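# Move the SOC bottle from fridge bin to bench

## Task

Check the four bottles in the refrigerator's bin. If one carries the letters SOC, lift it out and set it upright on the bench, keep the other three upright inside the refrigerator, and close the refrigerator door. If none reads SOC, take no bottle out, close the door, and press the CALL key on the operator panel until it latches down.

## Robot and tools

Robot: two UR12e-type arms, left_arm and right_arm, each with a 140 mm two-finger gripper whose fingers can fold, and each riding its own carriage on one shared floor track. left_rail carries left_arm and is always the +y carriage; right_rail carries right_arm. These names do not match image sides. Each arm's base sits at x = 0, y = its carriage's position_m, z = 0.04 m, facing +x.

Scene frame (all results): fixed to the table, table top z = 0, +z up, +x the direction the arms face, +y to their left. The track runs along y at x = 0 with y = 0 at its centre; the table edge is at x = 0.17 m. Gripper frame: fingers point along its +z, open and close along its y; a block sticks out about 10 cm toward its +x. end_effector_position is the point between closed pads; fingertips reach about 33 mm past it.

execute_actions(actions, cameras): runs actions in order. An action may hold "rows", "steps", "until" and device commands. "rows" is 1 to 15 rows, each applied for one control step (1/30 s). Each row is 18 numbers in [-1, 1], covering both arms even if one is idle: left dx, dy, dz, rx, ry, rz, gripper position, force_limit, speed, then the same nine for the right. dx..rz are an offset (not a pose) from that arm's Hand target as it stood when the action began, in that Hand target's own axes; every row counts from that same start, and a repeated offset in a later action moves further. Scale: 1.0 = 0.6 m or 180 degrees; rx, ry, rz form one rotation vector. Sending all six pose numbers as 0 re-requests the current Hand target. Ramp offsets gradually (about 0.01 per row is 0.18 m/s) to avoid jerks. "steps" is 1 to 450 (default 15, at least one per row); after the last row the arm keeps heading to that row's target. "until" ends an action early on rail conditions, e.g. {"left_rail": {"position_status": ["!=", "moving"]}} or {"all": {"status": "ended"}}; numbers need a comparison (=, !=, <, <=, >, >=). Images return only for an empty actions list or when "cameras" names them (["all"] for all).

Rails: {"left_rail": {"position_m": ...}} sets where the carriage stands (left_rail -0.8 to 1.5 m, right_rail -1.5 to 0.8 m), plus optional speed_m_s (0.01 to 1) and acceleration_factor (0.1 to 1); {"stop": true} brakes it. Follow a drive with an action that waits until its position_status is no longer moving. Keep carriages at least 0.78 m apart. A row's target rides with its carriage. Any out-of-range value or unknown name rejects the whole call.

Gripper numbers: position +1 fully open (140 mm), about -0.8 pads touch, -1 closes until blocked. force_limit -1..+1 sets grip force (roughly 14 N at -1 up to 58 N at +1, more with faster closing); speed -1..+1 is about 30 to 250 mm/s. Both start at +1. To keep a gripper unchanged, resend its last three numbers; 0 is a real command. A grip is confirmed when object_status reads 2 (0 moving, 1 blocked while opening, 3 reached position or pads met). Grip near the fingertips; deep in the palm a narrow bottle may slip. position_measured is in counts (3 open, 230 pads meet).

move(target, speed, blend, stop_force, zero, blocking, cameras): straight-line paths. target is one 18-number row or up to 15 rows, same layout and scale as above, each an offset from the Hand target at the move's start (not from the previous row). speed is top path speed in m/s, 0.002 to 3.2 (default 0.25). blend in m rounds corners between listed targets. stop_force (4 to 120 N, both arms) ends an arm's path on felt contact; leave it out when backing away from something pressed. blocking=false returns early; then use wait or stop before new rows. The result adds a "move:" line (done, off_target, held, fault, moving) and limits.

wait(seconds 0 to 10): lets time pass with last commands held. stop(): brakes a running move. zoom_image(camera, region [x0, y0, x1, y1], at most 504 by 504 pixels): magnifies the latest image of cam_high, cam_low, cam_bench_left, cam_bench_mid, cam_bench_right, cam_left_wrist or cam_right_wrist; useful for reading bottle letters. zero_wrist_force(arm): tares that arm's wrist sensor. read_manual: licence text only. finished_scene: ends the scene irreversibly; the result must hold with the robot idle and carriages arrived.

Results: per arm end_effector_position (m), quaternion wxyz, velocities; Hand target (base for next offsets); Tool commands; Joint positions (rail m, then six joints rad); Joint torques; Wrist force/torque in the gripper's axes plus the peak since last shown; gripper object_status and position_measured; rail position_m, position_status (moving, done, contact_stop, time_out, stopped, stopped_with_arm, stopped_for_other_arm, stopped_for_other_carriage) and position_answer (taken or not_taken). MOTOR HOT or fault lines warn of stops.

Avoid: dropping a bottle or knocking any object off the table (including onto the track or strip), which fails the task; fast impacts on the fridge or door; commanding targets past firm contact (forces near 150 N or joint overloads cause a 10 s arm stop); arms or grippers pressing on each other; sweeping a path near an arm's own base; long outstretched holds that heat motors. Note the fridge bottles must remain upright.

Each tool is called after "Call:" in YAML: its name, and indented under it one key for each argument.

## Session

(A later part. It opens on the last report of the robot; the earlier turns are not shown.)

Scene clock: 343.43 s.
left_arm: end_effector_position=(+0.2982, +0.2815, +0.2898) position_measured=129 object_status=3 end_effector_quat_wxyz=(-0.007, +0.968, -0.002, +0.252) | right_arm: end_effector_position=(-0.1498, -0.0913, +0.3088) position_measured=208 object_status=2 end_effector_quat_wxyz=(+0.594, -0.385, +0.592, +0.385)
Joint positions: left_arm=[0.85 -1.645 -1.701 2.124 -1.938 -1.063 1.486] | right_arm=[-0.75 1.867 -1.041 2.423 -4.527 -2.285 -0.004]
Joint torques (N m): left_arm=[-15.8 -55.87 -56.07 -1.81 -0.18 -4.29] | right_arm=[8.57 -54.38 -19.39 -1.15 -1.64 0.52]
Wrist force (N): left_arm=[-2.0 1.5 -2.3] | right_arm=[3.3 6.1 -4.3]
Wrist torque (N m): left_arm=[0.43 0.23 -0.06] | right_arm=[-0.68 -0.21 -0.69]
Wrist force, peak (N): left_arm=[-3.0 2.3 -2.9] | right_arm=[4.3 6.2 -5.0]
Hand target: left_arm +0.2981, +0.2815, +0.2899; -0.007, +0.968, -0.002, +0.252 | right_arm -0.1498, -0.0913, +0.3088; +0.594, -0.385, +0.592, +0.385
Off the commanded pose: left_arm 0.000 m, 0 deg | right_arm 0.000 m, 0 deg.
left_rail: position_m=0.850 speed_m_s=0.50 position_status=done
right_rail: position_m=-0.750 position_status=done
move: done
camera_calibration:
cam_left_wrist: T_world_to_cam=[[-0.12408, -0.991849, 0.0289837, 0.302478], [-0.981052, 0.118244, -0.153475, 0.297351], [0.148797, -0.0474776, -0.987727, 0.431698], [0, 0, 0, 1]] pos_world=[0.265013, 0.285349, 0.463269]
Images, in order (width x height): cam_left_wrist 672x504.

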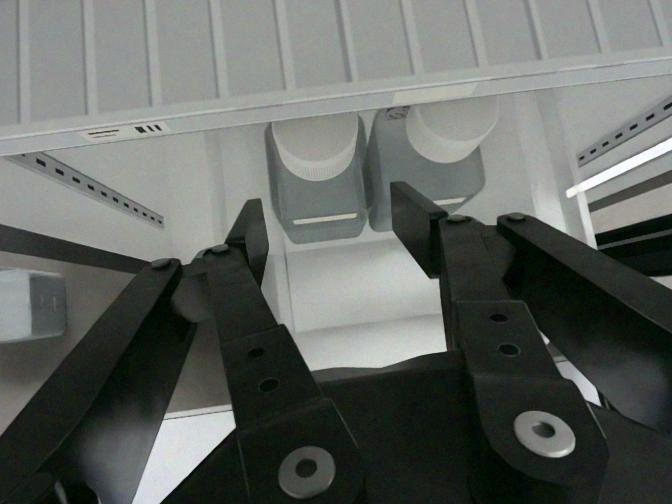

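Call:
move:
  target: [-0.209,0,-0.2324,0,0,0,0.0,-1,-1,0,0,0,0,0,0,-0.97,-1,-1]
  speed: 0.15

Call:
execute_actions:
  actions:
    - {"left_rail":{"position_m":1.2},"steps":250,"until":{"left_rail":{"position_status":["!=","moving"]}}}
  cameras: ["cam_left_wrist"]

Scene clock: 345.80 s.
left_arm: end_effector_position=(+0.1208, +0.2807, +0.3503) position_measured=129 object_status=3 end_effector_quat_wxyz=(-0.007, +0.968, -0.002, +0.252) | right_arm: end_effector_position=(-0.1498, -0.0913, +0.3088) position_measured=208 object_status=2 end_effector_quat_wxyz=(+0.594, -0.385, +0.592, +0.385)
Joint positions: left_arm=[0.85 -1.958 -1.769 2.031 -1.612 -1.107 1.136] | right_arm=[-0.75 1.867 -1.041 2.423 -4.527 -2.285 -0.004]
Joint torques (N m): left_arm=[-14.5 -35.15 -56.47 -0.95 -0.43 -3.58] | right_arm=[6.99 -56.25 -20.11 -1.42 -1.01 0.38]
Wrist force (N): left_arm=[-2.5 2.0 -3.5] | right_arm=[3.0 6.0 -4.7]
Wrist torque (N m): left_arm=[0.58 0.30 -0.13] | right_arm=[-0.69 -0.24 -0.69]
Wrist force, peak (N): left_arm=[-3.1 1.7 -4.6] | right_arm=[4.5 6.3 -5.1]
Hand target: left_arm +0.1206, +0.2807, +0.3503; -0.007, +0.968, -0.002, +0.252 | right_arm -0.1498, -0.0913, +0.3088; +0.594, -0.385, +0.592, +0.385
Off the commanded pose: left_arm 0.000 m, 0 deg | right_arm 0.000 m, 0 deg.
left_rail: position_m=0.850 speed_m_s=0.50 position_status=done
right_rail: position_m=-0.750 position_status=done
move: done

Scene clock: 347.77 s.
left_arm: end_effector_position=(+0.1206, +0.6307, +0.3503) position_measured=129 object_status=3 end_effector_quat_wxyz=(-0.007, +0.968, -0.002, +0.252) | right_arm: end_effector_position=(-0.1498, -0.0913, +0.3088) position_measured=208 object_status=2 end_effector_quat_wxyz=(+0.594, -0.385, +0.592, +0.385)
Joint positions: left_arm=[1.2 -1.958 -1.769 2.031 -1.612 -1.107 1.136] | right_arm=[-0.75 1.867 -1.041 2.423 -4.527 -2.285 -0.004]
Joint torques (N m): left_arm=[-6.41 -27.05 -51.52 -3.43 2.81 -3.33] | right_arm=[12.29 -54.88 -18.45 -1.12 -0.92 0.74]
Wrist force (N): left_arm=[-2.3 1.4 -3.3] | right_arm=[4.0 6.6 -4.4]
Wrist torque (N m): left_arm=[0.45 0.25 -0.14] | right_arm=[-0.57 -0.24 -0.70]
Wrist force, peak (N): left_arm=[-2.6 2.7 -3.4] | right_arm=[4.1 6.4 -4.7]
Hand target: left_arm +0.1206, +0.6307, +0.3503; -0.007, +0.968, -0.002, +0.252 | right_arm -0.1498, -0.0913, +0.3088; +0.594, -0.385, +0.592, +0.385
Tool commands: left_gripper/position=+0.0 left_gripper/force_limit=-1.0 left_gripper/speed=-1.0 right_gripper/position=-0.97 right_gripper/force_limit=-1.0 right_gripper/speed=-1.0
Off the commanded pose: left_arm 0.000 m, 0 deg | right_arm 0.000 m, 0 deg.
left_rail: position_m=1.200 speed_m_s=0.50 position_status=done
right_rail: position_m=-0.750 position_status=done
camera_calibration:
cam_left_wrist: T_world_to_cam=[[-0.12408, -0.991849, 0.0289837, 0.625026], [-0.981052, 0.118244, -0.153475, 0.0910277], [0.148797, -0.0474776, -0.987727, 0.534575], [0, 0, 0, 1]] pos_world=[0.0873129, 0.634549, 0.523869]
Images, in order (width x height): cam_left_wrist 672x504.

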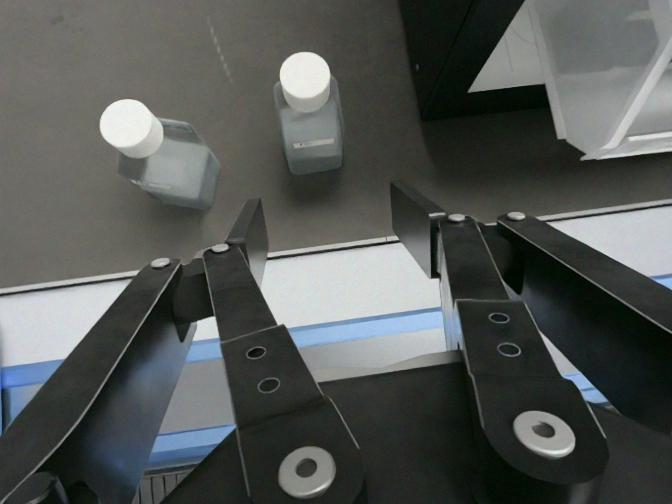

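Call:
move:
  target:
    - [0.1242,0.009,0.2386,0,0,0,0.0,-1,-1,0,0,0,0,0,0,-0.97,-1,-1]
    - [0.1242,0.009,0.4048,0,0,0,0.0,-1,-1,0,0,0,0,0,0,-0.97,-1,-1]
  speed: [0.15,0.05]
  stop_force: 9
  blend: 0.02
  cameras: ["cam_left_wrist"]

Scene clock: 352.63 s.
left_arm: end_effector_position=(+0.3042, +0.6277, +0.1747) position_measured=129 object_status=3 end_effector_quat_wxyz=(-0.007, +0.968, -0.002, +0.252) | right_arm: end_effector_position=(-0.1498, -0.0913, +0.3088) position_measured=208 object_status=2 end_effector_quat_wxyz=(+0.594, -0.385, +0.592, +0.385)
Joint positions: left_arm=[1.2 -1.634 -1.572 2.243 -2.193 -1.063 1.499] | right_arm=[-0.75 1.867 -1.041 2.423 -4.527 -2.285 -0.004]
Joint torques (N m): left_arm=[12.31 -33.03 -34.85 -7.53 3.35 3.86] | right_arm=[9.26 -55.64 -19.58 -1.97 -0.96 0.22]
Wrist force (N): left_arm=[-2.3 2.3 -2.6] | right_arm=[2.7 6.2 -4.2]
Wrist torque (N m): left_arm=[0.64 0.34 -0.39] | right_arm=[-0.67 -0.21 -0.70]
Wrist force, peak (N): left_arm=[-2.9 1.6 -4.4] | right_arm=[4.3 6.6 -5.0]
Hand target: left_arm +0.3042, +0.6277, +0.1747; -0.007, +0.968, -0.002, +0.252 | right_arm -0.1498, -0.0913, +0.3088; +0.594, -0.385, +0.592, +0.385
Off the commanded pose: left_arm 0.000 m, 0 deg | right_arm 0.000 m, 0 deg.
left_rail: position_m=1.200 speed_m_s=0.50 position_status=done
right_rail: position_m=-0.750 position_status=done
move: done
camera_calibration:
cam_left_wrist: T_world_to_cam=[[-0.12408, -0.991849, 0.0289837, 0.649924], [-0.981052, 0.118244, -0.153475, 0.244538], [0.148797, -0.0474776, -0.987727, 0.33357], [0, 0, 0, 1]] pos_world=[0.270913, 0.631549, 0.348169]
Images, in order (width x height): cam_left_wrist 672x504.

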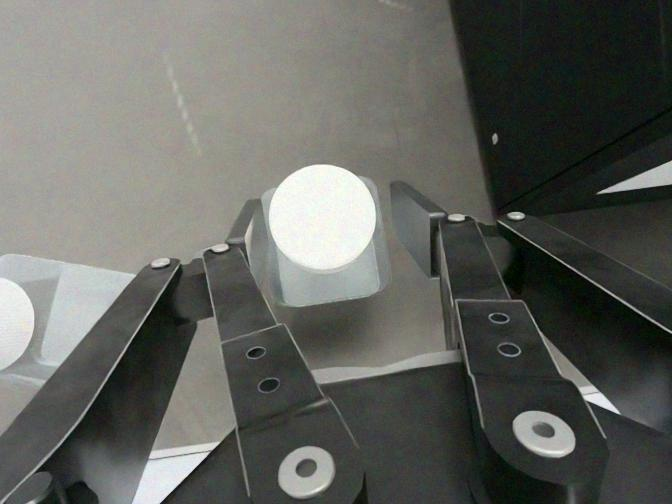

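Call:
move:
  target: [-0.016,0,-0.009,0,0,0,0.0,-1,-1,0,0,0,0,0,0,-0.97,-1,-1]
  speed: 0.05

Call:
execute_actions:
  actions:
    - {"rows":[[0,0,0,0,0,0,-1,0.3,-1,0,0,0,0,0,0,-0.97,-1,-1]],"steps":75}

Call:
move:
  target:
    - [0.082,0,-0.145,0,0,0,-1,0.3,-1,0,0,0,0,0,0,-0.97,-1,-1]
    - [-0.0996,0,-0.4507,0,0,0,-1,0.3,-1,0,0,0,0,0,0,-0.97,-1,-1]
  speed: 0.1
  blend: 0.03
  cameras: ["cam_left_wrist"]

Scene clock: 353.90 s.
left_arm: end_effector_position=(+0.2933, +0.6277, +0.1747) position_measured=129 object_status=3 end_effector_quat_wxyz=(-0.007, +0.968, -0.002, +0.252) | right_arm: end_effector_position=(-0.1498, -0.0913, +0.3088) position_measured=208 object_status=2 end_effector_quat_wxyz=(+0.594, -0.385, +0.592, +0.385)
Joint positions: left_arm=[1.2 -1.653 -1.578 2.246 -2.18 -1.064 1.477] | right_arm=[-0.75 1.867 -1.041 2.423 -4.527 -2.285 -0.004]
Joint torques (N m): left_arm=[-11.33 -60.19 -34.6 -1.54 0.05 -3.64] | right_arm=[9.96 -55.97 -19.33 -1.84 -1.02 0.27]
Wrist force (N): left_arm=[-2.5 1.8 -3.2] | right_arm=[3.9 6.1 -4.7]
Wrist torque (N m): left_arm=[0.52 0.37 -0.11] | right_arm=[-0.67 -0.29 -0.70]
Wrist force, peak (N): left_arm=[-2.4 2.3 -3.1] | right_arm=[4.2 6.4 -4.9]
Hand target: left_arm +0.2932, +0.6277, +0.1747; -0.007, +0.968, -0.002, +0.252 | right_arm -0.1498, -0.0913, +0.3088; +0.594, -0.385, +0.592, +0.385
Off the commanded pose: left_arm 0.000 m, 0 deg | right_arm 0.000 m, 0 deg.
left_rail: position_m=1.200 speed_m_s=0.50 position_status=done
right_rail: position_m=-0.750 position_status=done
move: done

Scene clock: 356.60 s.
left_arm: end_effector_position=(+0.2932, +0.6277, +0.1747) position_measured=161 object_status=2 end_effector_quat_wxyz=(-0.007, +0.968, -0.002, +0.252) | right_arm: end_effector_position=(-0.1498, -0.0913, +0.3088) position_measured=208 object_status=2 end_effector_quat_wxyz=(+0.594, -0.385, +0.592, +0.385)
Joint positions: left_arm=[1.2 -1.654 -1.578 2.246 -2.179 -1.064 1.477] | right_arm=[-0.75 1.867 -1.041 2.423 -4.527 -2.285 -0.004]
Joint torques (N m): left_arm=[-13.7 -34.47 -39.42 -4.5 0.17 -3.72] | right_arm=[10.5 -57.6 -19.58 -1.73 -1.27 0.62]
Wrist force (N): left_arm=[2.4 -1.5 -14.1] | right_arm=[3.1 6.3 -4.5]
Wrist torque (N m): left_arm=[0.60 0.52 -0.14] | right_arm=[-0.64 -0.20 -0.69]
Wrist force, peak (N): left_arm=[3.0 -1.7 -14.6] | right_arm=[3.8 6.8 -4.7]
Hand target: left_arm +0.2932, +0.6277, +0.1747; -0.007, +0.968, -0.002, +0.252 | right_arm -0.1498, -0.0913, +0.3088; +0.594, -0.385, +0.592, +0.385
Off the commanded pose: left_arm 0.000 m, 0 deg | right_arm 0.000 m, 0 deg.
left_rail: position_m=1.200 speed_m_s=0.50 position_status=done
right_rail: position_m=-0.750 position_status=done

Scene clock: 360.33 s.
left_arm: end_effector_position=(+0.1092, +0.6249, +0.3814) position_measured=161 object_status=2 end_effector_quat_wxyz=(-0.007, +0.968, -0.002, +0.252) | right_arm: end_effector_position=(-0.1498, -0.0913, +0.3088) position_measured=208 object_status=2 end_effector_quat_wxyz=(+0.594, -0.385, +0.592, +0.385)
Joint positions: left_arm=[1.2 -1.973 -1.77 1.974 -1.547 -1.11 1.119] | right_arm=[-0.75 1.867 -1.041 2.423 -4.527 -2.285 -0.004]
Joint torques (N m): left_arm=[-14.24 -37.01 -61.73 -1.93 0.56 -4.87] | right_arm=[10.98 -56.67 -18.84 -2.14 -1.21 0.71]
Wrist force (N): left_arm=[-4.3 1.5 0.3] | right_arm=[4.4 6.1 -4.3]
Wrist torque (N m): left_arm=[0.44 0.20 -0.16] | right_arm=[-0.67 -0.33 -0.70]
Wrist force, peak (N): left_arm=[2.6 -1.9 -13.2] | right_arm=[3.9 6.7 -4.8]
Hand target: left_arm +0.1090, +0.6249, +0.3815; -0.007, +0.968, -0.002, +0.252 | right_arm -0.1498, -0.0913, +0.3088; +0.594, -0.385, +0.592, +0.385
Off the commanded pose: left_arm 0.000 m, 0 deg | right_arm 0.000 m, 0 deg.
left_rail: position_m=1.200 speed_m_s=0.50 position_status=done
right_rail: position_m=-0.750 position_status=done
move: done
camera_calibration:
cam_left_wrist: T_world_to_cam=[[-0.124094, -0.991844, 0.0290818, 0.616901], [-0.981051, 0.118243, -0.153487, 0.0853099], [0.148796, -0.0475775, -0.987723, 0.566775], [0, 0, 0, 1]] pos_world=[0.0759129, 0.628749, 0.554969]
Images, in order (width x height): cam_left_wrist 672x504.

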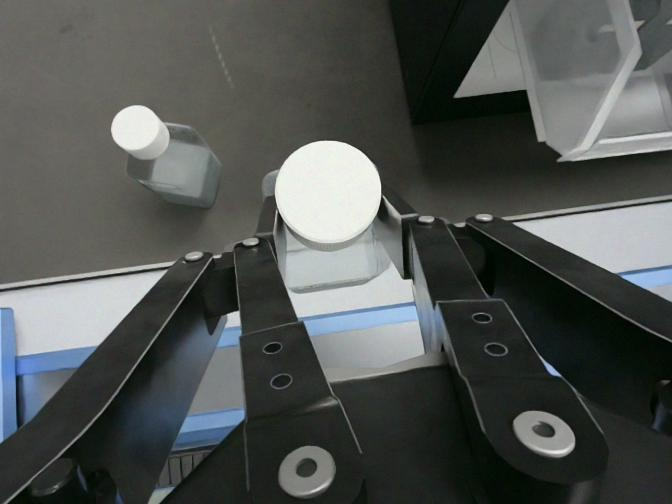

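Call:
execute_actions:
  actions:
    - {"left_rail":{"position_m":0.854},"steps":250,"until":{"left_rail":{"position_status":["!=","moving"]}}}

Call:
move:
  target:
    - [0.2237,0,0.1183,0,0,0,-1,0.3,-1,0,0,0,0,0,0,-0.97,-1,-1]
    - [0.1338,0,0.2778,0,0,0,-1,0.3,-1,0,0,0,0,0,0,-0.97,-1,-1]
  speed: 0.06
  blend: 0.005
  stop_force: 12
  cameras: ["cam_left_wrist"]

Scene clock: 362.73 s.
left_arm: end_effector_position=(+0.1090, +0.2789, +0.3815) position_measured=161 object_status=2 end_effector_quat_wxyz=(-0.007, +0.968, -0.002, +0.252) | right_arm: end_effector_position=(-0.1498, -0.0913, +0.3088) position_measured=208 object_status=2 end_effector_quat_wxyz=(+0.594, -0.385, +0.592, +0.385)
Joint positions: left_arm=[0.854 -1.973 -1.77 1.973 -1.547 -1.11 1.119] | right_arm=[-0.75 1.867 -1.041 2.423 -4.527 -2.285 -0.004]
Joint torques (N m): left_arm=[-3.07 -39.88 -55.14 -3.78 2.87 -3.74] | right_arm=[11.02 -58.08 -19.63 -2.36 -1.25 0.56]
Wrist force (N): left_arm=[-4.4 1.8 0.3] | right_arm=[3.7 6.3 -4.4]
Wrist torque (N m): left_arm=[0.50 0.26 -0.15] | right_arm=[-0.63 -0.23 -0.70]
Wrist force, peak (N): left_arm=[-4.9 2.8 0.5] | right_arm=[4.1 6.5 -4.7]
Hand target: left_arm +0.1090, +0.2789, +0.3815; -0.007, +0.968, -0.002, +0.252 | right_arm -0.1498, -0.0913, +0.3088; +0.594, -0.385, +0.592, +0.385
Tool commands: left_gripper/position=-1.0 left_gripper/force_limit=+0.3 left_gripper/speed=-1.0 right_gripper/position=-0.97 right_gripper/force_limit=-1.0 right_gripper/speed=-1.0
Off the commanded pose: left_arm 0.000 m, 0 deg | right_arm 0.000 m, 0 deg.
left_rail: position_m=0.854 speed_m_s=0.50 position_status=done
right_rail: position_m=-0.750 position_status=done

Scene clock: 368.33 s.
left_arm: end_effector_position=(+0.2604, +0.2803, +0.2752) position_measured=161 object_status=2 end_effector_quat_wxyz=(-0.007, +0.968, -0.002, +0.252) | right_arm: end_effector_position=(-0.1498, -0.0913, +0.3088) position_measured=208 object_status=2 end_effector_quat_wxyz=(+0.594, -0.385, +0.592, +0.385)
Joint positions: left_arm=[0.854 -1.711 -1.696 2.14 -1.922 -1.068 1.411] | right_arm=[-0.75 1.867 -1.041 2.423 -4.527 -2.285 -0.004]
Joint torques (N m): left_arm=[8.19 -28.43 -41.83 -7.6 3.45 3.68] | right_arm=[12.19 -56.19 -19.77 -3.06 -1.48 0.55]
Wrist force (N): left_arm=[-4.2 2.3 0.5] | right_arm=[3.2 5.6 -4.3]
Wrist torque (N m): left_arm=[0.60 0.26 -0.24] | right_arm=[-0.80 -0.31 -0.69]
Wrist force, peak (N): left_arm=[-5.2 1.8 -0.3] | right_arm=[4.3 6.2 -4.9]
Hand target: left_arm +0.2604, +0.2803, +0.2753; -0.007, +0.968, -0.002, +0.252 | right_arm -0.1498, -0.0913, +0.3088; +0.594, -0.385, +0.592, +0.385
Off the commanded pose: left_arm 0.000 m, 0 deg | right_arm 0.000 m, 0 deg.
left_rail: position_m=0.854 speed_m_s=0.50 position_status=done
right_rail: position_m=-0.750 position_status=done
move: done
camera_calibration:
cam_left_wrist: T_world_to_cam=[[-0.12408, -0.991849, 0.0289837, 0.297006], [-0.981052, 0.118244, -0.153475, 0.258086], [0.148797, -0.0474776, -0.987727, 0.422959], [0, 0, 0, 1]] pos_world=[0.227113, 0.284149, 0.448769]
Images, in order (width x height): cam_left_wrist 672x504.

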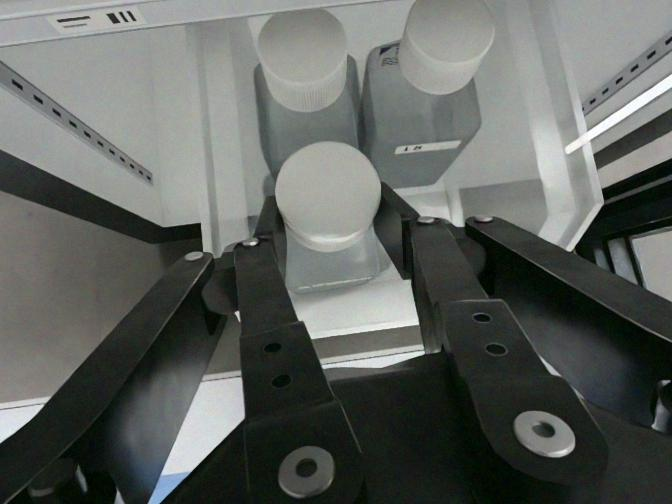

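Good. Lower, release, exit.

Call:
move:
  target: [-0.0224,0,0.0395,0,0,0,-1,0.3,-1,0,0,0,0,0,0,-0.97,-1,-1]
  speed: 0.01
  stop_force: 5

Call:
execute_actions:
  actions:
    - {"rows":[[0,0,0,0,0,0,0.0,-1,-1,0,0,0,0,0,0,-0.97,-1,-1]],"steps":45}

Call:
move:
  target: [0,0,-0.2,0,0,0,0.0,-1,-1,0,0,0,0,0,0,-0.97,-1,-1]
  speed: 0.08
  cameras: ["cam_left_wrist"]

Scene clock: 371.57 s.
left_arm: end_effector_position=(+0.2603, +0.2805, +0.2587) position_measured=161 object_status=2 end_effector_quat_wxyz=(-0.007, +0.968, -0.002, +0.252) | right_arm: end_effector_position=(-0.1498, -0.0913, +0.3088) position_measured=208 object_status=2 end_effector_quat_wxyz=(+0.594, -0.385, +0.592, +0.385)
Joint positions: left_arm=[0.854 -1.712 -1.682 2.16 -1.956 -1.068 1.411] | right_arm=[-0.75 1.867 -1.041 2.423 -4.527 -2.285 -0.004]
Joint torques (N m): left_arm=[-11.09 -56.73 -56.24 -1.88 1.13 -2.77] | right_arm=[13.97 -56.2 -19.37 -2.85 -1.42 0.8]
Wrist force (N): left_arm=[-1.5 2.7 0.3] | right_arm=[2.7 6.5 -4.8]
Wrist torque (N m): left_arm=[0.57 0.45 -0.27] | right_arm=[-0.66 -0.19 -0.69]
Wrist force, peak (N): left_arm=[-4.4 2.6 0.6] | right_arm=[4.3 6.9 -5.0]
Hand target: left_arm +0.2603, +0.2805, +0.2587; -0.007, +0.968, -0.002, +0.252 (not the last commanded pose) | right_arm -0.1498, -0.0913, +0.3088; +0.594, -0.385, +0.592, +0.385
Off the commanded pose: left_arm 0.011 m, 0 deg | right_arm 0.000 m, 0 deg.
left_rail: position_m=0.854 speed_m_s=0.50 position_status=done
right_rail: position_m=-0.750 position_status=done
move: contact (left_arm)

Scene clock: 373.27 s.
left_arm: end_effector_position=(+0.2603, +0.2805, +0.2587) position_measured=129 object_status=3 end_effector_quat_wxyz=(-0.007, +0.968, -0.002, +0.252) | right_arm: end_effector_position=(-0.1498, -0.0913, +0.3088) position_measured=208 object_status=2 end_effector_quat_wxyz=(+0.594, -0.385, +0.592, +0.385)
Joint positions: left_arm=[0.854 -1.712 -1.682 2.16 -1.956 -1.068 1.411] | right_arm=[-0.75 1.867 -1.041 2.423 -4.527 -2.285 -0.004]
Joint torques (N m): left_arm=[-6.01 -44.27 -43.66 -6.88 1.28 -0.76] | right_arm=[11.68 -57.29 -18.37 -3.06 -1.59 0.52]
Wrist force (N): left_arm=[-2.3 1.7 -2.9] | right_arm=[3.7 5.9 -4.5]
Wrist torque (N m): left_arm=[0.50 0.33 -0.20] | right_arm=[-0.73 -0.29 -0.70]
Wrist force, peak (N): left_arm=[-2.2 2.5 -3.4] | right_arm=[4.1 6.7 -4.7]
Hand target: left_arm +0.2603, +0.2805, +0.2587; -0.007, +0.968, -0.002, +0.252 | right_arm -0.1498, -0.0913, +0.3088; +0.594, -0.385, +0.592, +0.385
Off the commanded pose: left_arm 0.000 m, 0 deg | right_arm 0.000 m, 0 deg.
left_rail: position_m=0.854 speed_m_s=0.50 position_status=done
right_rail: position_m=-0.750 position_status=done

Scene clock: 375.33 s.
left_arm: end_effector_position=(+0.2018, +0.2791, +0.3633) position_measured=129 object_status=3 end_effector_quat_wxyz=(-0.007, +0.968, -0.002, +0.252) | right_arm: end_effector_position=(-0.1498, -0.0913, +0.3088) position_measured=208 object_status=2 end_effector_quat_wxyz=(+0.594, -0.385, +0.592, +0.385)
Joint positions: left_arm=[0.854 -1.814 -1.765 2.02 -1.678 -1.081 1.295] | right_arm=[-0.75 1.867 -1.041 2.423 -4.527 -2.285 -0.004]
Joint torques (N m): left_arm=[-14.55 -51.27 -58.22 -1.76 0.16 -4.03] | right_arm=[12.97 -56.82 -18.35 -3.18 -1.38 0.96]
Wrist force (N): left_arm=[-2.4 1.8 -2.9] | right_arm=[3.7 6.4 -4.5]
Wrist torque (N m): left_arm=[0.52 0.32 -0.10] | right_arm=[-0.59 -0.21 -0.70]
Wrist force, peak (N): left_arm=[-2.3 1.7 -4.4] | right_arm=[4.8 6.5 -4.9]
Hand target: left_arm +0.2017, +0.2791, +0.3634; -0.007, +0.968, -0.002, +0.252 | right_arm -0.1498, -0.0913, +0.3088; +0.594, -0.385, +0.592, +0.385
Off the commanded pose: left_arm 0.000 m, 0 deg | right_arm 0.000 m, 0 deg.
left_rail: position_m=0.854 speed_m_s=0.50 position_status=done
right_rail: position_m=-0.750 position_status=done
move: done
camera_calibration:
cam_left_wrist: T_world_to_cam=[[-0.124094, -0.991844, 0.0290818, 0.285954], [-0.981051, 0.118243, -0.153487, 0.214348], [0.148796, -0.0475775, -0.987723, 0.518552], [0, 0, 0, 1]] pos_world=[0.168613, 0.282949, 0.536769]
Images, in order (width x height): cam_left_wrist 672x504.

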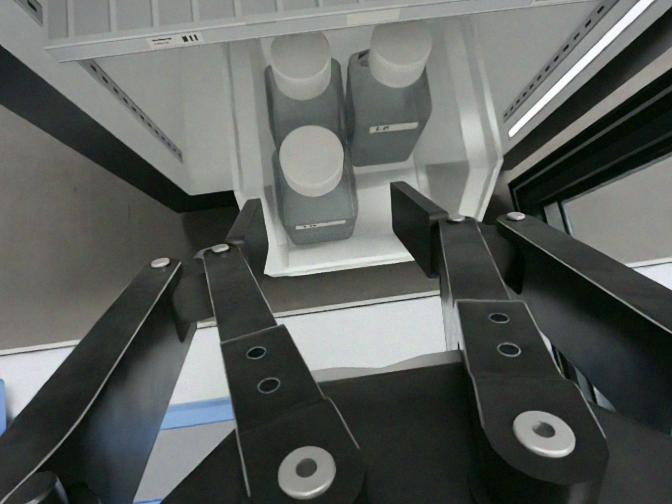

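Call:
move:
  target: [-0.145,0,-0.0817,0,0,0,0.0,-1,-1,0,0,0,0,0,0,-0.97,-1,-1]
  speed: 0.15

Call:
execute_actions:
  actions:
    - {"left_rail":{"position_m":1.376},"steps":250,"until":{"left_rail":{"position_status":["!=","moving"]}}}

Call:
move:
  target: [0.0828,0,0.2397,0,0,0,0.0,-1,-1,0,0,0,0,0,0,-0.97,-1,-1]
  speed: 0.12
  cameras: ["cam_left_wrist"]

Scene clock: 377.03 s.
left_arm: end_effector_position=(+0.1021, +0.2791, +0.3637) position_measured=129 object_status=3 end_effector_quat_wxyz=(-0.007, +0.968, -0.002, +0.252) | right_arm: end_effector_position=(-0.1498, -0.0913, +0.3088) position_measured=208 object_status=2 end_effector_quat_wxyz=(+0.594, -0.385, +0.592, +0.385)
Joint positions: left_arm=[0.854 -1.985 -1.762 1.998 -1.573 -1.113 1.106] | right_arm=[-0.75 1.867 -1.041 2.423 -4.527 -2.285 -0.004]
Joint torques (N m): left_arm=[-17.53 -21.57 -58.71 -0.88 -0.2 -3.52] | right_arm=[12.53 -55.73 -18.1 -3.4 -1.12 0.7]
Wrist force (N): left_arm=[-2.3 1.7 -2.6] | right_arm=[2.9 6.3 -5.0]
Wrist torque (N m): left_arm=[0.52 0.26 -0.15] | right_arm=[-0.63 -0.11 -0.69]
Wrist force, peak (N): left_arm=[-3.4 2.0 -3.7] | right_arm=[4.5 6.7 -4.6]
Hand target: left_arm +0.1019, +0.2791, +0.3637; -0.007, +0.968, -0.002, +0.252 | right_arm -0.1498, -0.0913, +0.3088; +0.594, -0.385, +0.592, +0.385
Off the commanded pose: left_arm 0.000 m, 0 deg | right_arm 0.000 m, 0 deg.
left_rail: position_m=0.854 speed_m_s=0.50 position_status=done
right_rail: position_m=-0.750 position_status=done
move: done

Scene clock: 379.37 s.
left_arm: end_effector_position=(+0.1019, +0.8011, +0.3637) position_measured=129 object_status=3 end_effector_quat_wxyz=(-0.007, +0.968, -0.002, +0.252) | right_arm: end_effector_position=(-0.1498, -0.0913, +0.3088) position_measured=208 object_status=2 end_effector_quat_wxyz=(+0.594, -0.385, +0.592, +0.385)
Joint positions: left_arm=[1.376 -1.985 -1.762 1.998 -1.573 -1.113 1.106] | right_arm=[-0.75 1.867 -1.041 2.423 -4.527 -2.285 -0.004]
Joint torques (N m): left_arm=[-4.88 -38.07 -49.78 -3.44 2.62 -3.63] | right_arm=[13.22 -56.91 -17.53 -3.17 -1.32 0.84]
Wrist force (N): left_arm=[-2.0 1.7 -2.7] | right_arm=[3.4 6.3 -4.8]
Wrist torque (N m): left_arm=[0.51 0.19 -0.16] | right_arm=[-0.63 -0.20 -0.70]
Wrist force, peak (N): left_arm=[-2.8 2.7 -3.1] | right_arm=[4.6 6.6 -4.6]
Hand target: left_arm +0.1019, +0.8011, +0.3637; -0.007, +0.968, -0.002, +0.252 | right_arm -0.1498, -0.0913, +0.3088; +0.594, -0.385, +0.592, +0.385
Tool commands: left_gripper/position=+0.0 left_gripper/force_limit=-1.0 left_gripper/speed=-1.0 right_gripper/position=-0.97 right_gripper/force_limit=-1.0 right_gripper/speed=-1.0
Off the commanded pose: left_arm 0.000 m, 0 deg | right_arm 0.000 m, 0 deg.
left_rail: position_m=1.376 speed_m_s=0.50 position_status=done
right_rail: position_m=-0.750 position_status=done

Scene clock: 381.30 s.
left_arm: end_effector_position=(+0.2153, +0.8025, +0.2626) position_measured=129 object_status=3 end_effector_quat_wxyz=(-0.007, +0.968, -0.002, +0.252) | right_arm: end_effector_position=(-0.1498, -0.0913, +0.3088) position_measured=208 object_status=2 end_effector_quat_wxyz=(+0.594, -0.385, +0.592, +0.385)
Joint positions: left_arm=[1.376 -1.791 -1.7 2.157 -1.893 -1.077 1.321] | right_arm=[-0.75 1.867 -1.041 2.423 -4.527 -2.285 -0.004]
Joint torques (N m): left_arm=[9.89 -27.18 -39.88 -7.19 2.91 3.72] | right_arm=[14.1 -56.96 -18.33 -3.51 -1.75 0.72]
Wrist force (N): left_arm=[-2.4 2.2 -2.8] | right_arm=[3.0 6.1 -4.5]
Wrist torque (N m): left_arm=[0.65 0.34 -0.34] | right_arm=[-0.66 -0.11 -0.70]
Wrist force, peak (N): left_arm=[-2.1 1.9 -4.1] | right_arm=[4.7 6.6 -4.7]
Hand target: left_arm +0.2155, +0.8025, +0.2625; -0.007, +0.968, -0.002, +0.252 | right_arm -0.1498, -0.0913, +0.3088; +0.594, -0.385, +0.592, +0.385
Off the commanded pose: left_arm 0.000 m, 0 deg | right_arm 0.000 m, 0 deg.
left_rail: position_m=1.376 speed_m_s=0.50 position_status=done
right_rail: position_m=-0.750 position_status=done
move: done
camera_calibration:
cam_left_wrist: T_world_to_cam=[[-0.123996, -0.991856, 0.0290837, 0.809681], [-0.981048, 0.118141, -0.153582, 0.150371], [0.148895, -0.047576, -0.987708, 0.441956], [0, 0, 0, 1]] pos_world=[0.182113, 0.806349, 0.43607]
Images, in order (width x height): cam_left_wrist 672x504.

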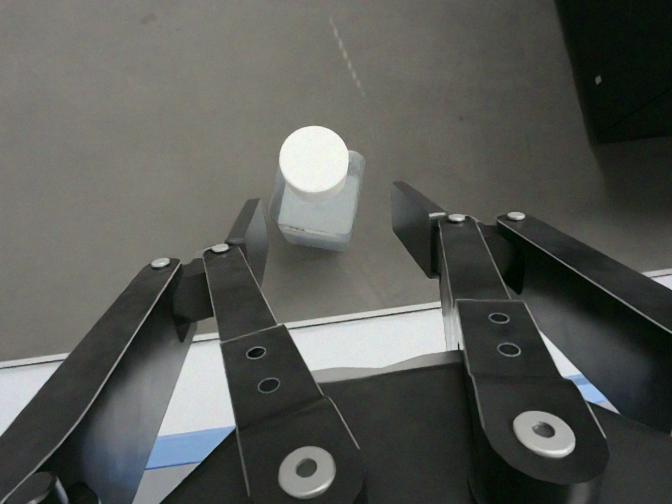

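Call:
move:
  target: [0.03,-0.0217,0.0502,-0.0544,0,0.0967,0.0,-1,-1,0,0,0,0,0,0,-0.97,-1,-1]
  speed: 0.12
  cameras: ["cam_left_wrist"]

Scene clock: 384.10 s.
left_arm: end_effector_position=(+0.2459, +0.8157, +0.2452) position_measured=129 object_status=3 end_effector_quat_wxyz=(+0.037, +0.953, -0.170, +0.247) | right_arm: end_effector_position=(-0.1498, -0.0913, +0.3088) position_measured=208 object_status=2 end_effector_quat_wxyz=(+0.594, -0.385, +0.592, +0.385)
Joint positions: left_arm=[1.376 -1.741 -1.783 2.308 -2.183 -1.072 1.775] | right_arm=[-0.75 1.867 -1.041 2.423 -4.527 -2.285 -0.004]
Joint torques (N m): left_arm=[13.72 -42.89 -37.38 -7.85 -0.07 3.62] | right_arm=[16.56 -58.1 -17.96 -3.79 -1.47 1.02]
Wrist force (N): left_arm=[-3.0 2.4 -3.7] | right_arm=[4.3 6.3 -4.6]
Wrist torque (N m): left_arm=[0.68 0.46 -0.40] | right_arm=[-0.63 -0.22 -0.70]
Wrist force, peak (N): left_arm=[-2.7 2.1 -4.1] | right_arm=[4.4 6.5 -5.1]
Hand target: left_arm +0.2459, +0.8157, +0.2452; +0.037, +0.953, -0.170, +0.247 | right_arm -0.1498, -0.0913, +0.3088; +0.594, -0.385, +0.592, +0.385
Off the commanded pose: left_arm 0.000 m, 0 deg | right_arm 0.000 m, 0 deg.
left_rail: position_m=1.376 speed_m_s=0.50 position_status=done
right_rail: position_m=-0.750 position_status=done
move: done
camera_calibration:
cam_left_wrist: T_world_to_cam=[[-0.454959, -0.889963, 0.0312845, 0.824863], [-0.882551, 0.445926, -0.149178, -0.116634], [0.118812, -0.09548, -0.988315, 0.467535], [0, 0, 0, 1]] pos_world=[0.216795, 0.830748, 0.418868]
Images, in order (width x height): cam_left_wrist 672x504.

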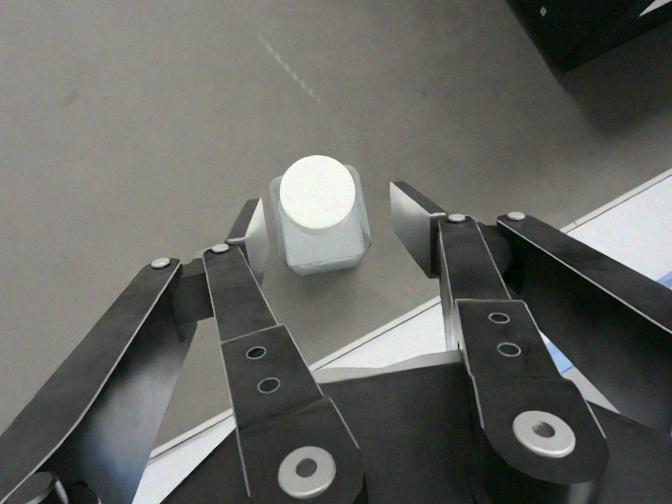

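Call:
move:
  target: [-0.0107,0.0023,0.128,0,0,0,0.0,-1,-1,0,0,0,0,0,0,-0.97,-1,-1]
  speed: 0.05
  stop_force: 9
  cameras: ["cam_left_wrist"]

Scene clock: 387.57 s.
left_arm: end_effector_position=(+0.2754, +0.8045, +0.1748) position_measured=129 object_status=3 end_effector_quat_wxyz=(+0.037, +0.953, -0.170, +0.247) | right_arm: end_effector_position=(-0.1498, -0.0913, +0.3088) position_measured=208 object_status=2 end_effector_quat_wxyz=(+0.594, -0.385, +0.592, +0.385)
Joint positions: left_arm=[1.376 -1.678 -1.651 2.362 -2.401 -1.079 1.846] | right_arm=[-0.75 1.867 -1.041 2.423 -4.527 -2.285 -0.004]
Joint torques (N m): left_arm=[14.82 -25.14 -33.97 -8.69 -0.27 4.33] | right_arm=[12.73 -57.79 -18.06 -3.84 -1.62 1.03]
Wrist force (N): left_arm=[-2.6 2.8 -2.6] | right_arm=[4.1 6.1 -4.8]
Wrist torque (N m): left_arm=[0.72 0.42 -0.39] | right_arm=[-0.68 -0.19 -0.70]
Wrist force, peak (N): left_arm=[-2.4 2.6 -4.5] | right_arm=[4.7 6.5 -4.8]
Hand target: left_arm +0.2754, +0.8045, +0.1748; +0.037, +0.953, -0.170, +0.247 | right_arm -0.1498, -0.0913, +0.3088; +0.594, -0.385, +0.592, +0.385
Off the commanded pose: left_arm 0.000 m, 0 deg | right_arm 0.000 m, 0 deg.
left_rail: position_m=1.376 speed_m_s=0.50 position_status=done
right_rail: position_m=-0.750 position_status=done
move: done
camera_calibration:
cam_left_wrist: T_world_to_cam=[[-0.455159, -0.88986, 0.0312988, 0.83039], [-0.882461, 0.446131, -0.149095, -0.0962808], [0.11871, -0.095482, -0.988327, 0.393405], [0, 0, 0, 1]] pos_world=[0.246294, 0.819448, 0.348467]
Images, in order (width x height): cam_left_wrist 672x504.

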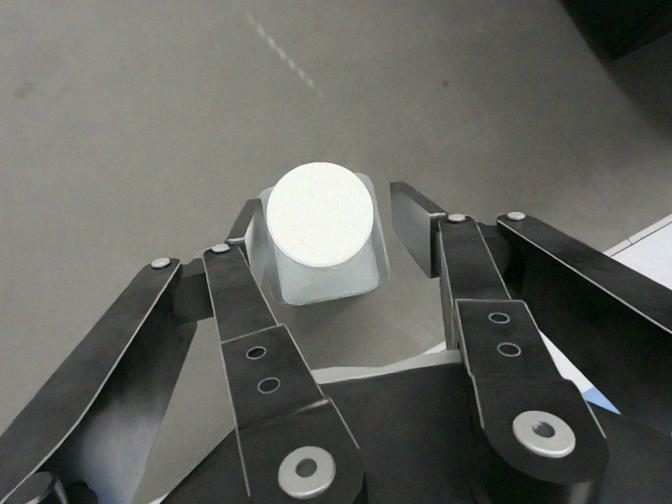

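Call:
move:
  target: [-0.016,-0.005,-0.009,0,0,0,0.0,-1,-1,0,0,0,0,0,0,-0.97,-1,-1]
  speed: 0.05

Call:
execute_actions:
  actions:
    - {"rows":[[0,0,0,0,0,0,-1,0.3,-1,0,0,0,0,0,0,-0.97,-1,-1]],"steps":75}

Call:
move:
  target: [0.1225,0,-0.2175,0,0,0,-1,0.3,-1,0,0,0,0,0,0,-0.97,-1,-1]
  speed: 0.1
  cameras: ["cam_left_wrist"]

Scene clock: 388.80 s.
left_arm: end_effector_position=(+0.2662, +0.8109, +0.1750) position_measured=129 object_status=3 end_effector_quat_wxyz=(+0.038, +0.953, -0.170, +0.247) | right_arm: end_effector_position=(-0.1498, -0.0913, +0.3088) position_measured=208 object_status=2 end_effector_quat_wxyz=(+0.594, -0.385, +0.592, +0.385)
Joint positions: left_arm=[1.376 -1.698 -1.669 2.375 -2.385 -1.076 1.823] | right_arm=[-0.75 1.867 -1.041 2.423 -4.527 -2.285 -0.004]
Joint torques (N m): left_arm=[-12.85 -45.34 -34.08 -2.18 3.55 -4.35] | right_arm=[14.6 -56.11 -17.83 -3.91 -1.76 0.65]
Wrist force (N): left_arm=[-3.0 2.7 -3.3] | right_arm=[3.6 6.4 -4.5]
Wrist torque (N m): left_arm=[0.70 0.53 -0.10] | right_arm=[-0.61 -0.30 -0.70]
Wrist force, peak (N): left_arm=[-3.3 2.7 -3.5] | right_arm=[4.8 6.6 -4.6]
Hand target: left_arm +0.2660, +0.8110, +0.1750; +0.037, +0.953, -0.170, +0.247 | right_arm -0.1498, -0.0913, +0.3088; +0.594, -0.385, +0.592, +0.385
Off the commanded pose: left_arm 0.000 m, 0 deg | right_arm 0.000 m, 0 deg.
left_rail: position_m=1.376 speed_m_s=0.50 position_status=done
right_rail: position_m=-0.750 position_status=done
move: done

Scene clock: 391.50 s.
left_arm: end_effector_position=(+0.2660, +0.8111, +0.1750) position_measured=161 object_status=2 end_effector_quat_wxyz=(+0.037, +0.953, -0.170, +0.247) | right_arm: end_effector_position=(-0.1498, -0.0913, +0.3088) position_measured=208 object_status=2 end_effector_quat_wxyz=(+0.594, -0.385, +0.592, +0.385)
Joint positions: left_arm=[1.376 -1.698 -1.67 2.375 -2.385 -1.076 1.823] | right_arm=[-0.75 1.867 -1.041 2.423 -4.527 -2.285 -0.004]
Joint torques (N m): left_arm=[-15.13 -23.18 -37.75 -4.79 -0.75 -3.43] | right_arm=[14.65 -56.5 -18.05 -4.21 -1.8 0.87]
Wrist force (N): left_arm=[1.0 -0.8 -15.6] | right_arm=[4.5 6.0 -4.6]
Wrist torque (N m): left_arm=[0.66 0.72 -0.14] | right_arm=[-0.69 -0.22 -0.70]
Wrist force, peak (N): left_arm=[1.8 -0.4 -17.2] | right_arm=[4.7 6.5 -4.9]
Hand target: left_arm +0.2660, +0.8110, +0.1750; +0.037, +0.953, -0.170, +0.247 | right_arm -0.1498, -0.0913, +0.3088; +0.594, -0.385, +0.592, +0.385
Off the commanded pose: left_arm 0.000 m, 0 deg | right_arm 0.000 m, 0 deg.
left_rail: position_m=1.376 speed_m_s=0.50 position_status=done
right_rail: position_m=-0.750 position_status=done

Scene clock: 393.63 s.
left_arm: end_effector_position=(+0.2665, +0.8089, +0.3246) position_measured=161 object_status=2 end_effector_quat_wxyz=(+0.038, +0.953, -0.170, +0.247) | right_arm: end_effector_position=(-0.1498, -0.0913, +0.3088) position_measured=208 object_status=2 end_effector_quat_wxyz=(+0.594, -0.385, +0.592, +0.385)
Joint positions: left_arm=[1.376 -1.697 -1.83 2.194 -2.045 -1.076 1.825] | right_arm=[-0.75 1.867 -1.041 2.423 -4.527 -2.285 -0.004]
Joint torques (N m): left_arm=[-13.92 -43.81 -59.5 -3.25 0.76 -3.63] | right_arm=[13.25 -56.56 -18.81 -4.24 -1.53 0.57]
Wrist force (N): left_arm=[-4.5 2.0 0.1] | right_arm=[3.1 6.2 -5.1]
Wrist torque (N m): left_arm=[0.53 0.33 -0.22] | right_arm=[-0.64 -0.19 -0.70]
Wrist force, peak (N): left_arm=[2.0 -0.8 -16.4] | right_arm=[4.9 6.7 -4.5]
Hand target: left_arm +0.2665, +0.8089, +0.3247; +0.037, +0.953, -0.170, +0.247 | right_arm -0.1498, -0.0913, +0.3088; +0.594, -0.385, +0.592, +0.385
Off the commanded pose: left_arm 0.000 m, 0 deg | right_arm 0.000 m, 0 deg.
left_rail: position_m=1.376 speed_m_s=0.50 position_status=done
right_rail: position_m=-0.750 position_status=done
move: done
camera_calibration:
cam_left_wrist: T_world_to_cam=[[-0.455161, -0.889859, 0.0312986, 0.825658], [-0.882461, 0.446132, -0.149095, -0.0838244], [0.11871, -0.095482, -0.988327, 0.542844], [0, 0, 0, 1]] pos_world=[0.237394, 0.823948, 0.498167]
Images, in order (width x height): cam_left_wrist 672x504.

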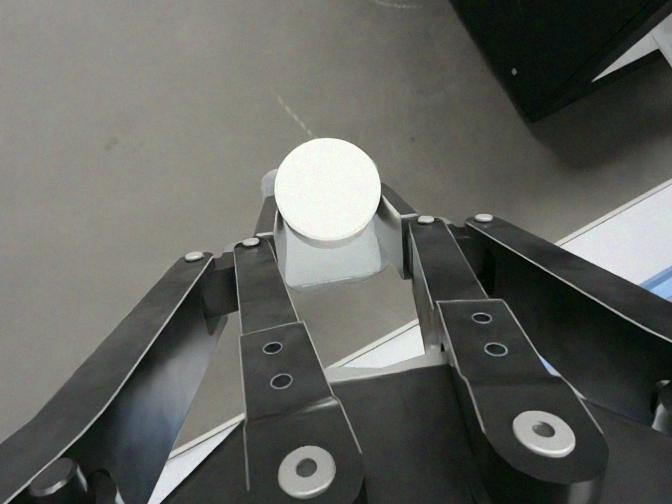

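Call:
move:
  target: [-0.1677,0.1077,-0.205,0.0544,0,-0.0967,-1,0.3,-1,0,0,0,0,0,0,-0.97,-1,-1]
  speed: 0.12

Call:
execute_actions:
  actions:
    - {"left_rail":{"position_m":0.778},"steps":250,"until":{"left_rail":{"position_status":["!=","moving"]}}}
  cameras: ["cam_left_wrist"]

Scene clock: 396.30 s.
left_arm: end_effector_position=(+0.1055, +0.7980, +0.3828) position_measured=161 object_status=2 end_effector_quat_wxyz=(-0.007, +0.968, -0.002, +0.252) | right_arm: end_effector_position=(-0.1498, -0.0913, +0.3088) position_measured=208 object_status=2 end_effector_quat_wxyz=(+0.594, -0.385, +0.592, +0.385)
Joint positions: left_arm=[1.376 -1.977 -1.764 1.966 -1.543 -1.111 1.115] | right_arm=[-0.75 1.867 -1.041 2.423 -4.527 -2.285 -0.004]
Joint torques (N m): left_arm=[-14.3 -26.8 -58.9 -1.61 0.83 -4.48] | right_arm=[12.42 -57.05 -18.14 -4.33 -1.65 0.84]
Wrist force (N): left_arm=[-4.6 1.5 0.5] | right_arm=[3.1 6.3 -4.9]
Wrist torque (N m): left_arm=[0.45 0.26 -0.15] | right_arm=[-0.63 -0.18 -0.70]
Wrist force, peak (N): left_arm=[-4.9 2.3 0.4] | right_arm=[4.6 6.8 -4.8]
Hand target: left_arm +0.1054, +0.7980, +0.3828; -0.007, +0.968, -0.002, +0.252 | right_arm -0.1498, -0.0913, +0.3088; +0.594, -0.385, +0.592, +0.385
Off the commanded pose: left_arm 0.000 m, 0 deg | right_arm 0.000 m, 0 deg.
left_rail: position_m=1.376 speed_m_s=0.50 position_status=done
right_rail: position_m=-0.750 position_status=done
move: done

Scene clock: 398.80 s.
left_arm: end_effector_position=(+0.1054, +0.2000, +0.3828) position_measured=161 object_status=2 end_effector_quat_wxyz=(-0.007, +0.968, -0.002, +0.252) | right_arm: end_effector_position=(-0.1498, -0.0913, +0.3088) position_measured=208 object_status=2 end_effector_quat_wxyz=(+0.594, -0.385, +0.592, +0.385)
Joint positions: left_arm=[0.778 -1.977 -1.764 1.966 -1.543 -1.111 1.115] | right_arm=[-0.75 1.867 -1.041 2.423 -4.527 -2.285 -0.004]
Joint torques (N m): left_arm=[-3.55 -50.36 -51.13 -3.78 3.04 -3.65] | right_arm=[13.89 -58.11 -18.56 -4.9 -1.87 1.09]
Wrist force (N): left_arm=[-4.8 1.9 0.5] | right_arm=[3.2 6.0 -4.6]
Wrist torque (N m): left_arm=[0.52 0.32 -0.16] | right_arm=[-0.69 -0.20 -0.69]
Wrist force, peak (N): left_arm=[-4.8 3.0 0.6] | right_arm=[4.7 6.1 -5.4]
Hand target: left_arm +0.1054, +0.2000, +0.3828; -0.007, +0.968, -0.002, +0.252 | right_arm -0.1498, -0.0913, +0.3088; +0.594, -0.385, +0.592, +0.385
Tool commands: left_gripper/position=-1.0 left_gripper/force_limit=+0.3 left_gripper/speed=-1.0 right_gripper/position=-0.97 right_gripper/force_limit=-1.0 right_gripper/speed=-1.0
Off the commanded pose: left_arm 0.000 m, 0 deg | right_arm 0.000 m, 0 deg.
left_rail: position_m=0.778 speed_m_s=0.50 position_status=done
right_rail: position_m=-0.750 position_status=done
camera_calibration:
cam_left_wrist: T_world_to_cam=[[-0.124094, -0.991844, 0.0290818, 0.194967], [-0.981051, 0.118243, -0.153487, 0.132136], [0.148796, -0.0475775, -0.987723, 0.548492], [0, 0, 0, 1]] pos_world=[0.0722129, 0.203849, 0.556369]
Images, in order (width x height): cam_left_wrist 672x504.

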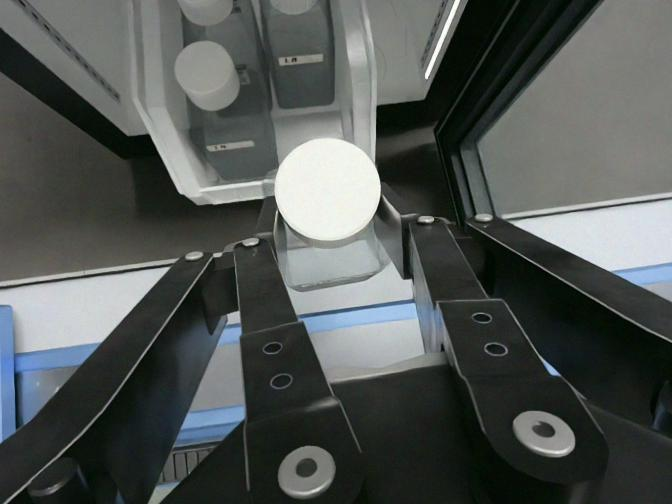

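Call:
move:
  target:
    - [0.2264,-0.0017,0.1237,0,0,0,-1,0.3,-1,0,0,0,0,0,0,-0.97,-1,-1]
    - [0.1369,-0.0017,0.2826,0,0,0,-1,0.3,-1,0,0,0,0,0,0,-0.97,-1,-1]
  speed: 0.05
  blend: 0.005
  stop_force: 12
  cameras: ["cam_left_wrist"]

Scene clock: 405.63 s.
left_arm: end_effector_position=(+0.2599, +0.2024, +0.2750) position_measured=161 object_status=2 end_effector_quat_wxyz=(-0.007, +0.968, -0.002, +0.252) | right_arm: end_effector_position=(-0.1498, -0.0913, +0.3088) position_measured=208 object_status=2 end_effector_quat_wxyz=(+0.594, -0.385, +0.592, +0.385)
Joint positions: left_arm=[0.778 -1.712 -1.693 2.137 -1.923 -1.068 1.41] | right_arm=[-0.75 1.867 -1.041 2.423 -4.527 -2.285 -0.004]
Joint torques (N m): left_arm=[4.51 -30.15 -41.67 -7.82 3.04 3.86] | right_arm=[15.04 -56.59 -18.25 -4.96 -1.79 1.04]
Wrist force (N): left_arm=[-4.0 2.2 0.4] | right_arm=[3.6 6.3 -4.7]
Wrist torque (N m): left_arm=[0.60 0.18 -0.21] | right_arm=[-0.62 -0.29 -0.70]
Wrist force, peak (N): left_arm=[-5.1 2.1 0.1] | right_arm=[4.7 7.0 -4.3]
Hand target: left_arm +0.2599, +0.2024, +0.2750; -0.007, +0.968, -0.002, +0.252 | right_arm -0.1498, -0.0913, +0.3088; +0.594, -0.385, +0.592, +0.385
Off the commanded pose: left_arm 0.000 m, 0 deg | right_arm 0.000 m, 0 deg.
left_rail: position_m=0.778 speed_m_s=0.50 position_status=done
right_rail: position_m=-0.750 position_status=done
move: done
camera_calibration:
cam_left_wrist: T_world_to_cam=[[-0.124094, -0.991844, 0.0290818, 0.219744], [-0.981051, 0.118243, -0.153487, 0.266754], [0.148796, -0.0475775, -0.987723, 0.419062], [0, 0, 0, 1]] pos_world=[0.226613, 0.206349, 0.448469]
Images, in order (width x height): cam_left_wrist 672x504.

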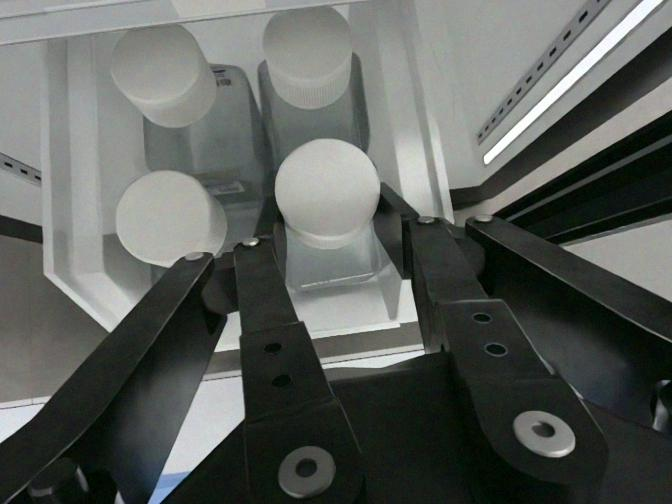

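Call:
move:
  target: [-0.0224,0,0.0395,0,0,0,-1,0.3,-1,0,0,0,0,0,0,-0.97,-1,-1]
  speed: 0.01
  stop_force: 5

Call:
execute_actions:
  actions:
    - {"rows":[[0,0,0,0,0,0,0.0,-1,-1,0,0,0,0,0,0,-0.97,-1,-1]],"steps":45}

Call:
move:
  target: [0,0,-0.25,0,0,0,0.0,-1,-1,0,0,0,0,0,0,-0.97,-1,-1]
  speed: 0.08
  cameras: ["cam_left_wrist"]

Scene clock: 408.87 s.
left_arm: end_effector_position=(+0.2598, +0.2027, +0.2578) position_measured=161 object_status=2 end_effector_quat_wxyz=(-0.007, +0.968, -0.002, +0.252) | right_arm: end_effector_position=(-0.1498, -0.0913, +0.3088) position_measured=208 object_status=2 end_effector_quat_wxyz=(+0.594, -0.385, +0.592, +0.385)
Joint positions: left_arm=[0.778 -1.712 -1.678 2.158 -1.959 -1.068 1.41] | right_arm=[-0.75 1.867 -1.041 2.423 -4.527 -2.285 -0.004]
Joint torques (N m): left_arm=[-7.03 -54.2 -53.7 -2.06 1.58 -2.77] | right_arm=[13.59 -57.89 -16.91 -4.96 -1.96 0.79]
Wrist force (N): left_arm=[-0.4 1.0 -5.2] | right_arm=[4.2 6.5 -4.8]
Wrist torque (N m): left_arm=[0.70 0.42 -0.17] | right_arm=[-0.68 -0.23 -0.70]
Wrist force, peak (N): left_arm=[1.7 -2.0 -15.5] | right_arm=[5.8 6.7 -4.4]
Hand target: left_arm +0.2598, +0.2027, +0.2578; -0.007, +0.968, -0.002, +0.252 (not the last commanded pose) | right_arm -0.1498, -0.0913, +0.3088; +0.594, -0.385, +0.592, +0.385
Off the commanded pose: left_arm 0.010 m, 0 deg | right_arm 0.000 m, 0 deg.
left_rail: position_m=0.778 speed_m_s=0.50 position_status=done
right_rail: position_m=-0.750 position_status=done
move: contact (left_arm)

Scene clock: 410.57 s.
left_arm: end_effector_position=(+0.2598, +0.2027, +0.2578) position_measured=129 object_status=3 end_effector_quat_wxyz=(-0.007, +0.968, -0.002, +0.252) | right_arm: end_effector_position=(-0.1498, -0.0913, +0.3088) position_measured=208 object_status=2 end_effector_quat_wxyz=(+0.594, -0.385, +0.592, +0.385)
Joint positions: left_arm=[0.778 -1.712 -1.679 2.158 -1.959 -1.068 1.41] | right_arm=[-0.75 1.867 -1.041 2.423 -4.527 -2.285 -0.004]
Joint torques (N m): left_arm=[0.57 -55.25 -54.43 -3.1 1.42 -1.58] | right_arm=[13.42 -58.37 -16.96 -5.61 -1.9 1.02]
Wrist force (N): left_arm=[-2.4 2.0 -3.4] | right_arm=[4.7 6.6 -4.9]
Wrist torque (N m): left_arm=[0.57 0.35 -0.17] | right_arm=[-0.65 -0.34 -0.70]
Wrist force, peak (N): left_arm=[-0.2 1.0 -4.9] | right_arm=[5.1 6.8 -4.9]
Hand target: left_arm +0.2598, +0.2027, +0.2578; -0.007, +0.968, -0.002, +0.252 | right_arm -0.1498, -0.0913, +0.3088; +0.594, -0.385, +0.592, +0.385
Off the commanded pose: left_arm 0.000 m, 0 deg | right_arm 0.000 m, 0 deg.
left_rail: position_m=0.778 speed_m_s=0.50 position_status=done
right_rail: position_m=-0.750 position_status=done

Scene clock: 413.03 s.
left_arm: end_effector_position=(+0.1867, +0.2009, +0.3885) position_measured=129 object_status=3 end_effector_quat_wxyz=(-0.007, +0.968, -0.002, +0.252) | right_arm: end_effector_position=(-0.1498, -0.0913, +0.3088) position_measured=208 object_status=2 end_effector_quat_wxyz=(+0.594, -0.385, +0.592, +0.385)
Joint positions: left_arm=[0.778 -1.84 -1.773 1.977 -1.615 -1.084 1.266] | right_arm=[-0.75 1.867 -1.041 2.423 -4.527 -2.285 -0.004]
Joint torques (N m): left_arm=[-12.91 -50.43 -57.13 -1.19 -0.07 -3.3] | right_arm=[12.28 -58.85 -17.43 -5.51 -2.14 0.97]
Wrist force (N): left_arm=[-2.0 1.1 -3.5] | right_arm=[4.0 6.5 -5.2]
Wrist torque (N m): left_arm=[0.33 0.25 -0.12] | right_arm=[-0.66 -0.12 -0.70]
Wrist force, peak (N): left_arm=[-2.9 1.8 -3.6] | right_arm=[5.5 7.0 -4.7]
Hand target: left_arm +0.1866, +0.2009, +0.3887; -0.007, +0.968, -0.002, +0.252 | right_arm -0.1498, -0.0913, +0.3088; +0.594, -0.385, +0.592, +0.385
Off the commanded pose: left_arm 0.000 m, 0 deg | right_arm 0.000 m, 0 deg.
left_rail: position_m=0.778 speed_m_s=0.50 position_status=done
right_rail: position_m=-0.750 position_status=done
move: done
camera_calibration:
cam_left_wrist: T_world_to_cam=[[-0.124094, -0.991844, 0.0290818, 0.205773], [-0.981051, 0.118243, -0.153487, 0.212551], [0.148796, -0.0475775, -0.987723, 0.541984], [0, 0, 0, 1]] pos_world=[0.153413, 0.204749, 0.561969]
Images, in order (width x height): cam_left_wrist 672x504.

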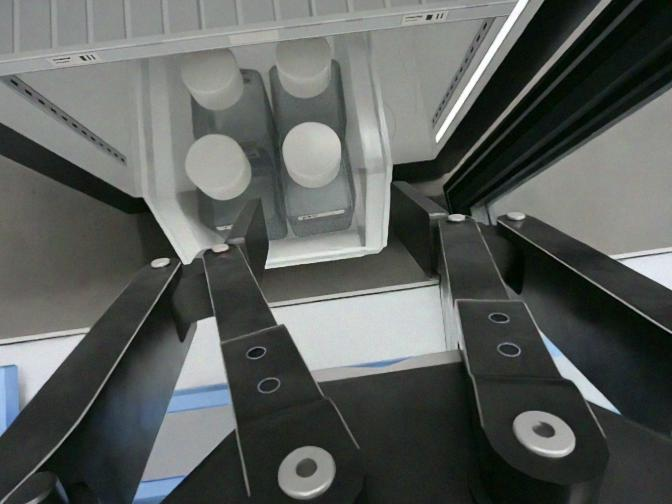

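Call:
move:
  target: [0,0,-0.1,0,0,0,0.0,-1,-1,0,0,0,0,0,0,-0.97,-1,-1]
  speed: 0.15

Call:
move:
  target: [-0.385,-0.067,0.149,0,0.339,0,-0.85,-1,-0.5,0,0,0,0,0,0,-0.97,-1,-1]
  speed: 0.2
  cameras: ["cam_left_wrist"]

Scene clock: 414.63 s.
left_arm: end_effector_position=(+0.1574, +0.2002, +0.4409) position_measured=129 object_status=3 end_effector_quat_wxyz=(-0.007, +0.968, -0.002, +0.252) | right_arm: end_effector_position=(-0.1498, -0.0913, +0.3088) position_measured=208 object_status=2 end_effector_quat_wxyz=(+0.594, -0.385, +0.592, +0.385)
Joint positions: left_arm=[0.778 -1.89 -1.786 1.89 -1.488 -1.093 1.21] | right_arm=[-0.75 1.867 -1.041 2.423 -4.527 -2.285 -0.004]
Joint torques (N m): left_arm=[-15.04 -50.43 -60.09 -1.99 0.04 -3.73] | right_arm=[13.39 -56.66 -17.83 -5.66 -1.81 1.57]
Wrist force (N): left_arm=[-2.0 0.3 -3.9] | right_arm=[4.9 6.4 -4.6]
Wrist torque (N m): left_arm=[0.15 0.26 -0.17] | right_arm=[-0.69 -0.23 -0.70]
Wrist force, peak (N): left_arm=[-2.9 0.8 -5.2] | right_arm=[5.1 7.2 -4.7]
Hand target: left_arm +0.1573, +0.2002, +0.4410; -0.007, +0.968, -0.002, +0.252 | right_arm -0.1498, -0.0913, +0.3088; +0.594, -0.385, +0.592, +0.385
Off the commanded pose: left_arm 0.000 m, 0 deg | right_arm 0.000 m, 0 deg.
left_rail: position_m=0.778 speed_m_s=0.50 position_status=done
right_rail: position_m=-0.750 position_status=done
move: done

Scene clock: 418.03 s.
left_arm: end_effector_position=(-0.0006, +0.2431, +0.2509) position_measured=232 object_status=3 end_effector_quat_wxyz=(-0.005, +0.706, -0.005, +0.708) | right_arm: end_effector_position=(-0.1498, -0.0913, +0.3088) position_measured=208 object_status=2 end_effector_quat_wxyz=(+0.594, -0.385, +0.592, +0.385)
Joint positions: left_arm=[0.778 -2.417 -1.196 2.025 -0.824 -0.845 0.011] | right_arm=[-0.75 1.867 -1.041 2.423 -4.527 -2.285 -0.004]
Joint torques (N m): left_arm=[-15.68 -55.51 -38.29 5.58 -1.7 -3.22] | right_arm=[11.72 -58.25 -17.29 -6.25 -1.72 1.18]
Wrist force (N): left_arm=[-2.6 3.3 -4.7] | right_arm=[4.4 6.0 -4.8]
Wrist torque (N m): left_arm=[1.01 0.36 -0.38] | right_arm=[-0.77 -0.28 -0.69]
Wrist force, peak (N): left_arm=[-3.2 3.7 -4.9] | right_arm=[5.4 6.6 -5.0]
Hand target: left_arm -0.0007, +0.2431, +0.2508; -0.005, +0.706, -0.005, +0.709 | right_arm -0.1498, -0.0913, +0.3088; +0.594, -0.385, +0.592, +0.385
Off the commanded pose: left_arm 0.000 m, 0 deg | right_arm 0.000 m, 0 deg.
left_rail: position_m=0.778 speed_m_s=0.50 position_status=done
right_rail: position_m=-0.750 position_status=done
move: done
camera_calibration:
cam_left_wrist: T_world_to_cam=[[-0.0981214, -0.99003, -0.101056, 0.260643], [-0.339867, 0.128777, -0.931615, 0.195776], [0.935341, -0.0570658, -0.349115, 0.278554], [0, 0, 0, 1]] pos_world=[-0.168431, 0.248729, 0.305975]
Images, in order (width x height): cam_left_wrist 672x504.

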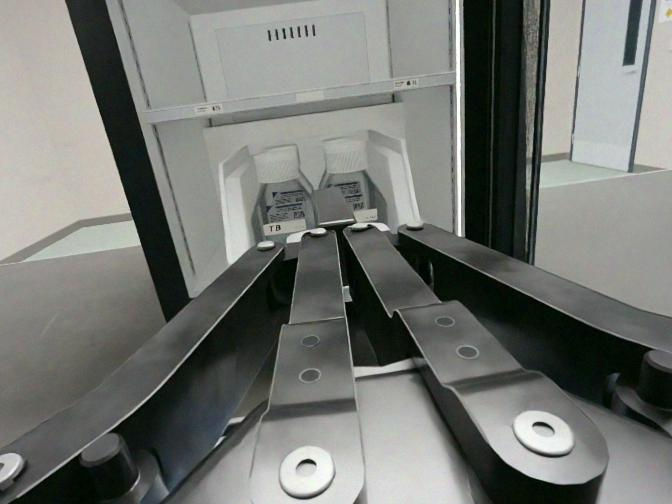

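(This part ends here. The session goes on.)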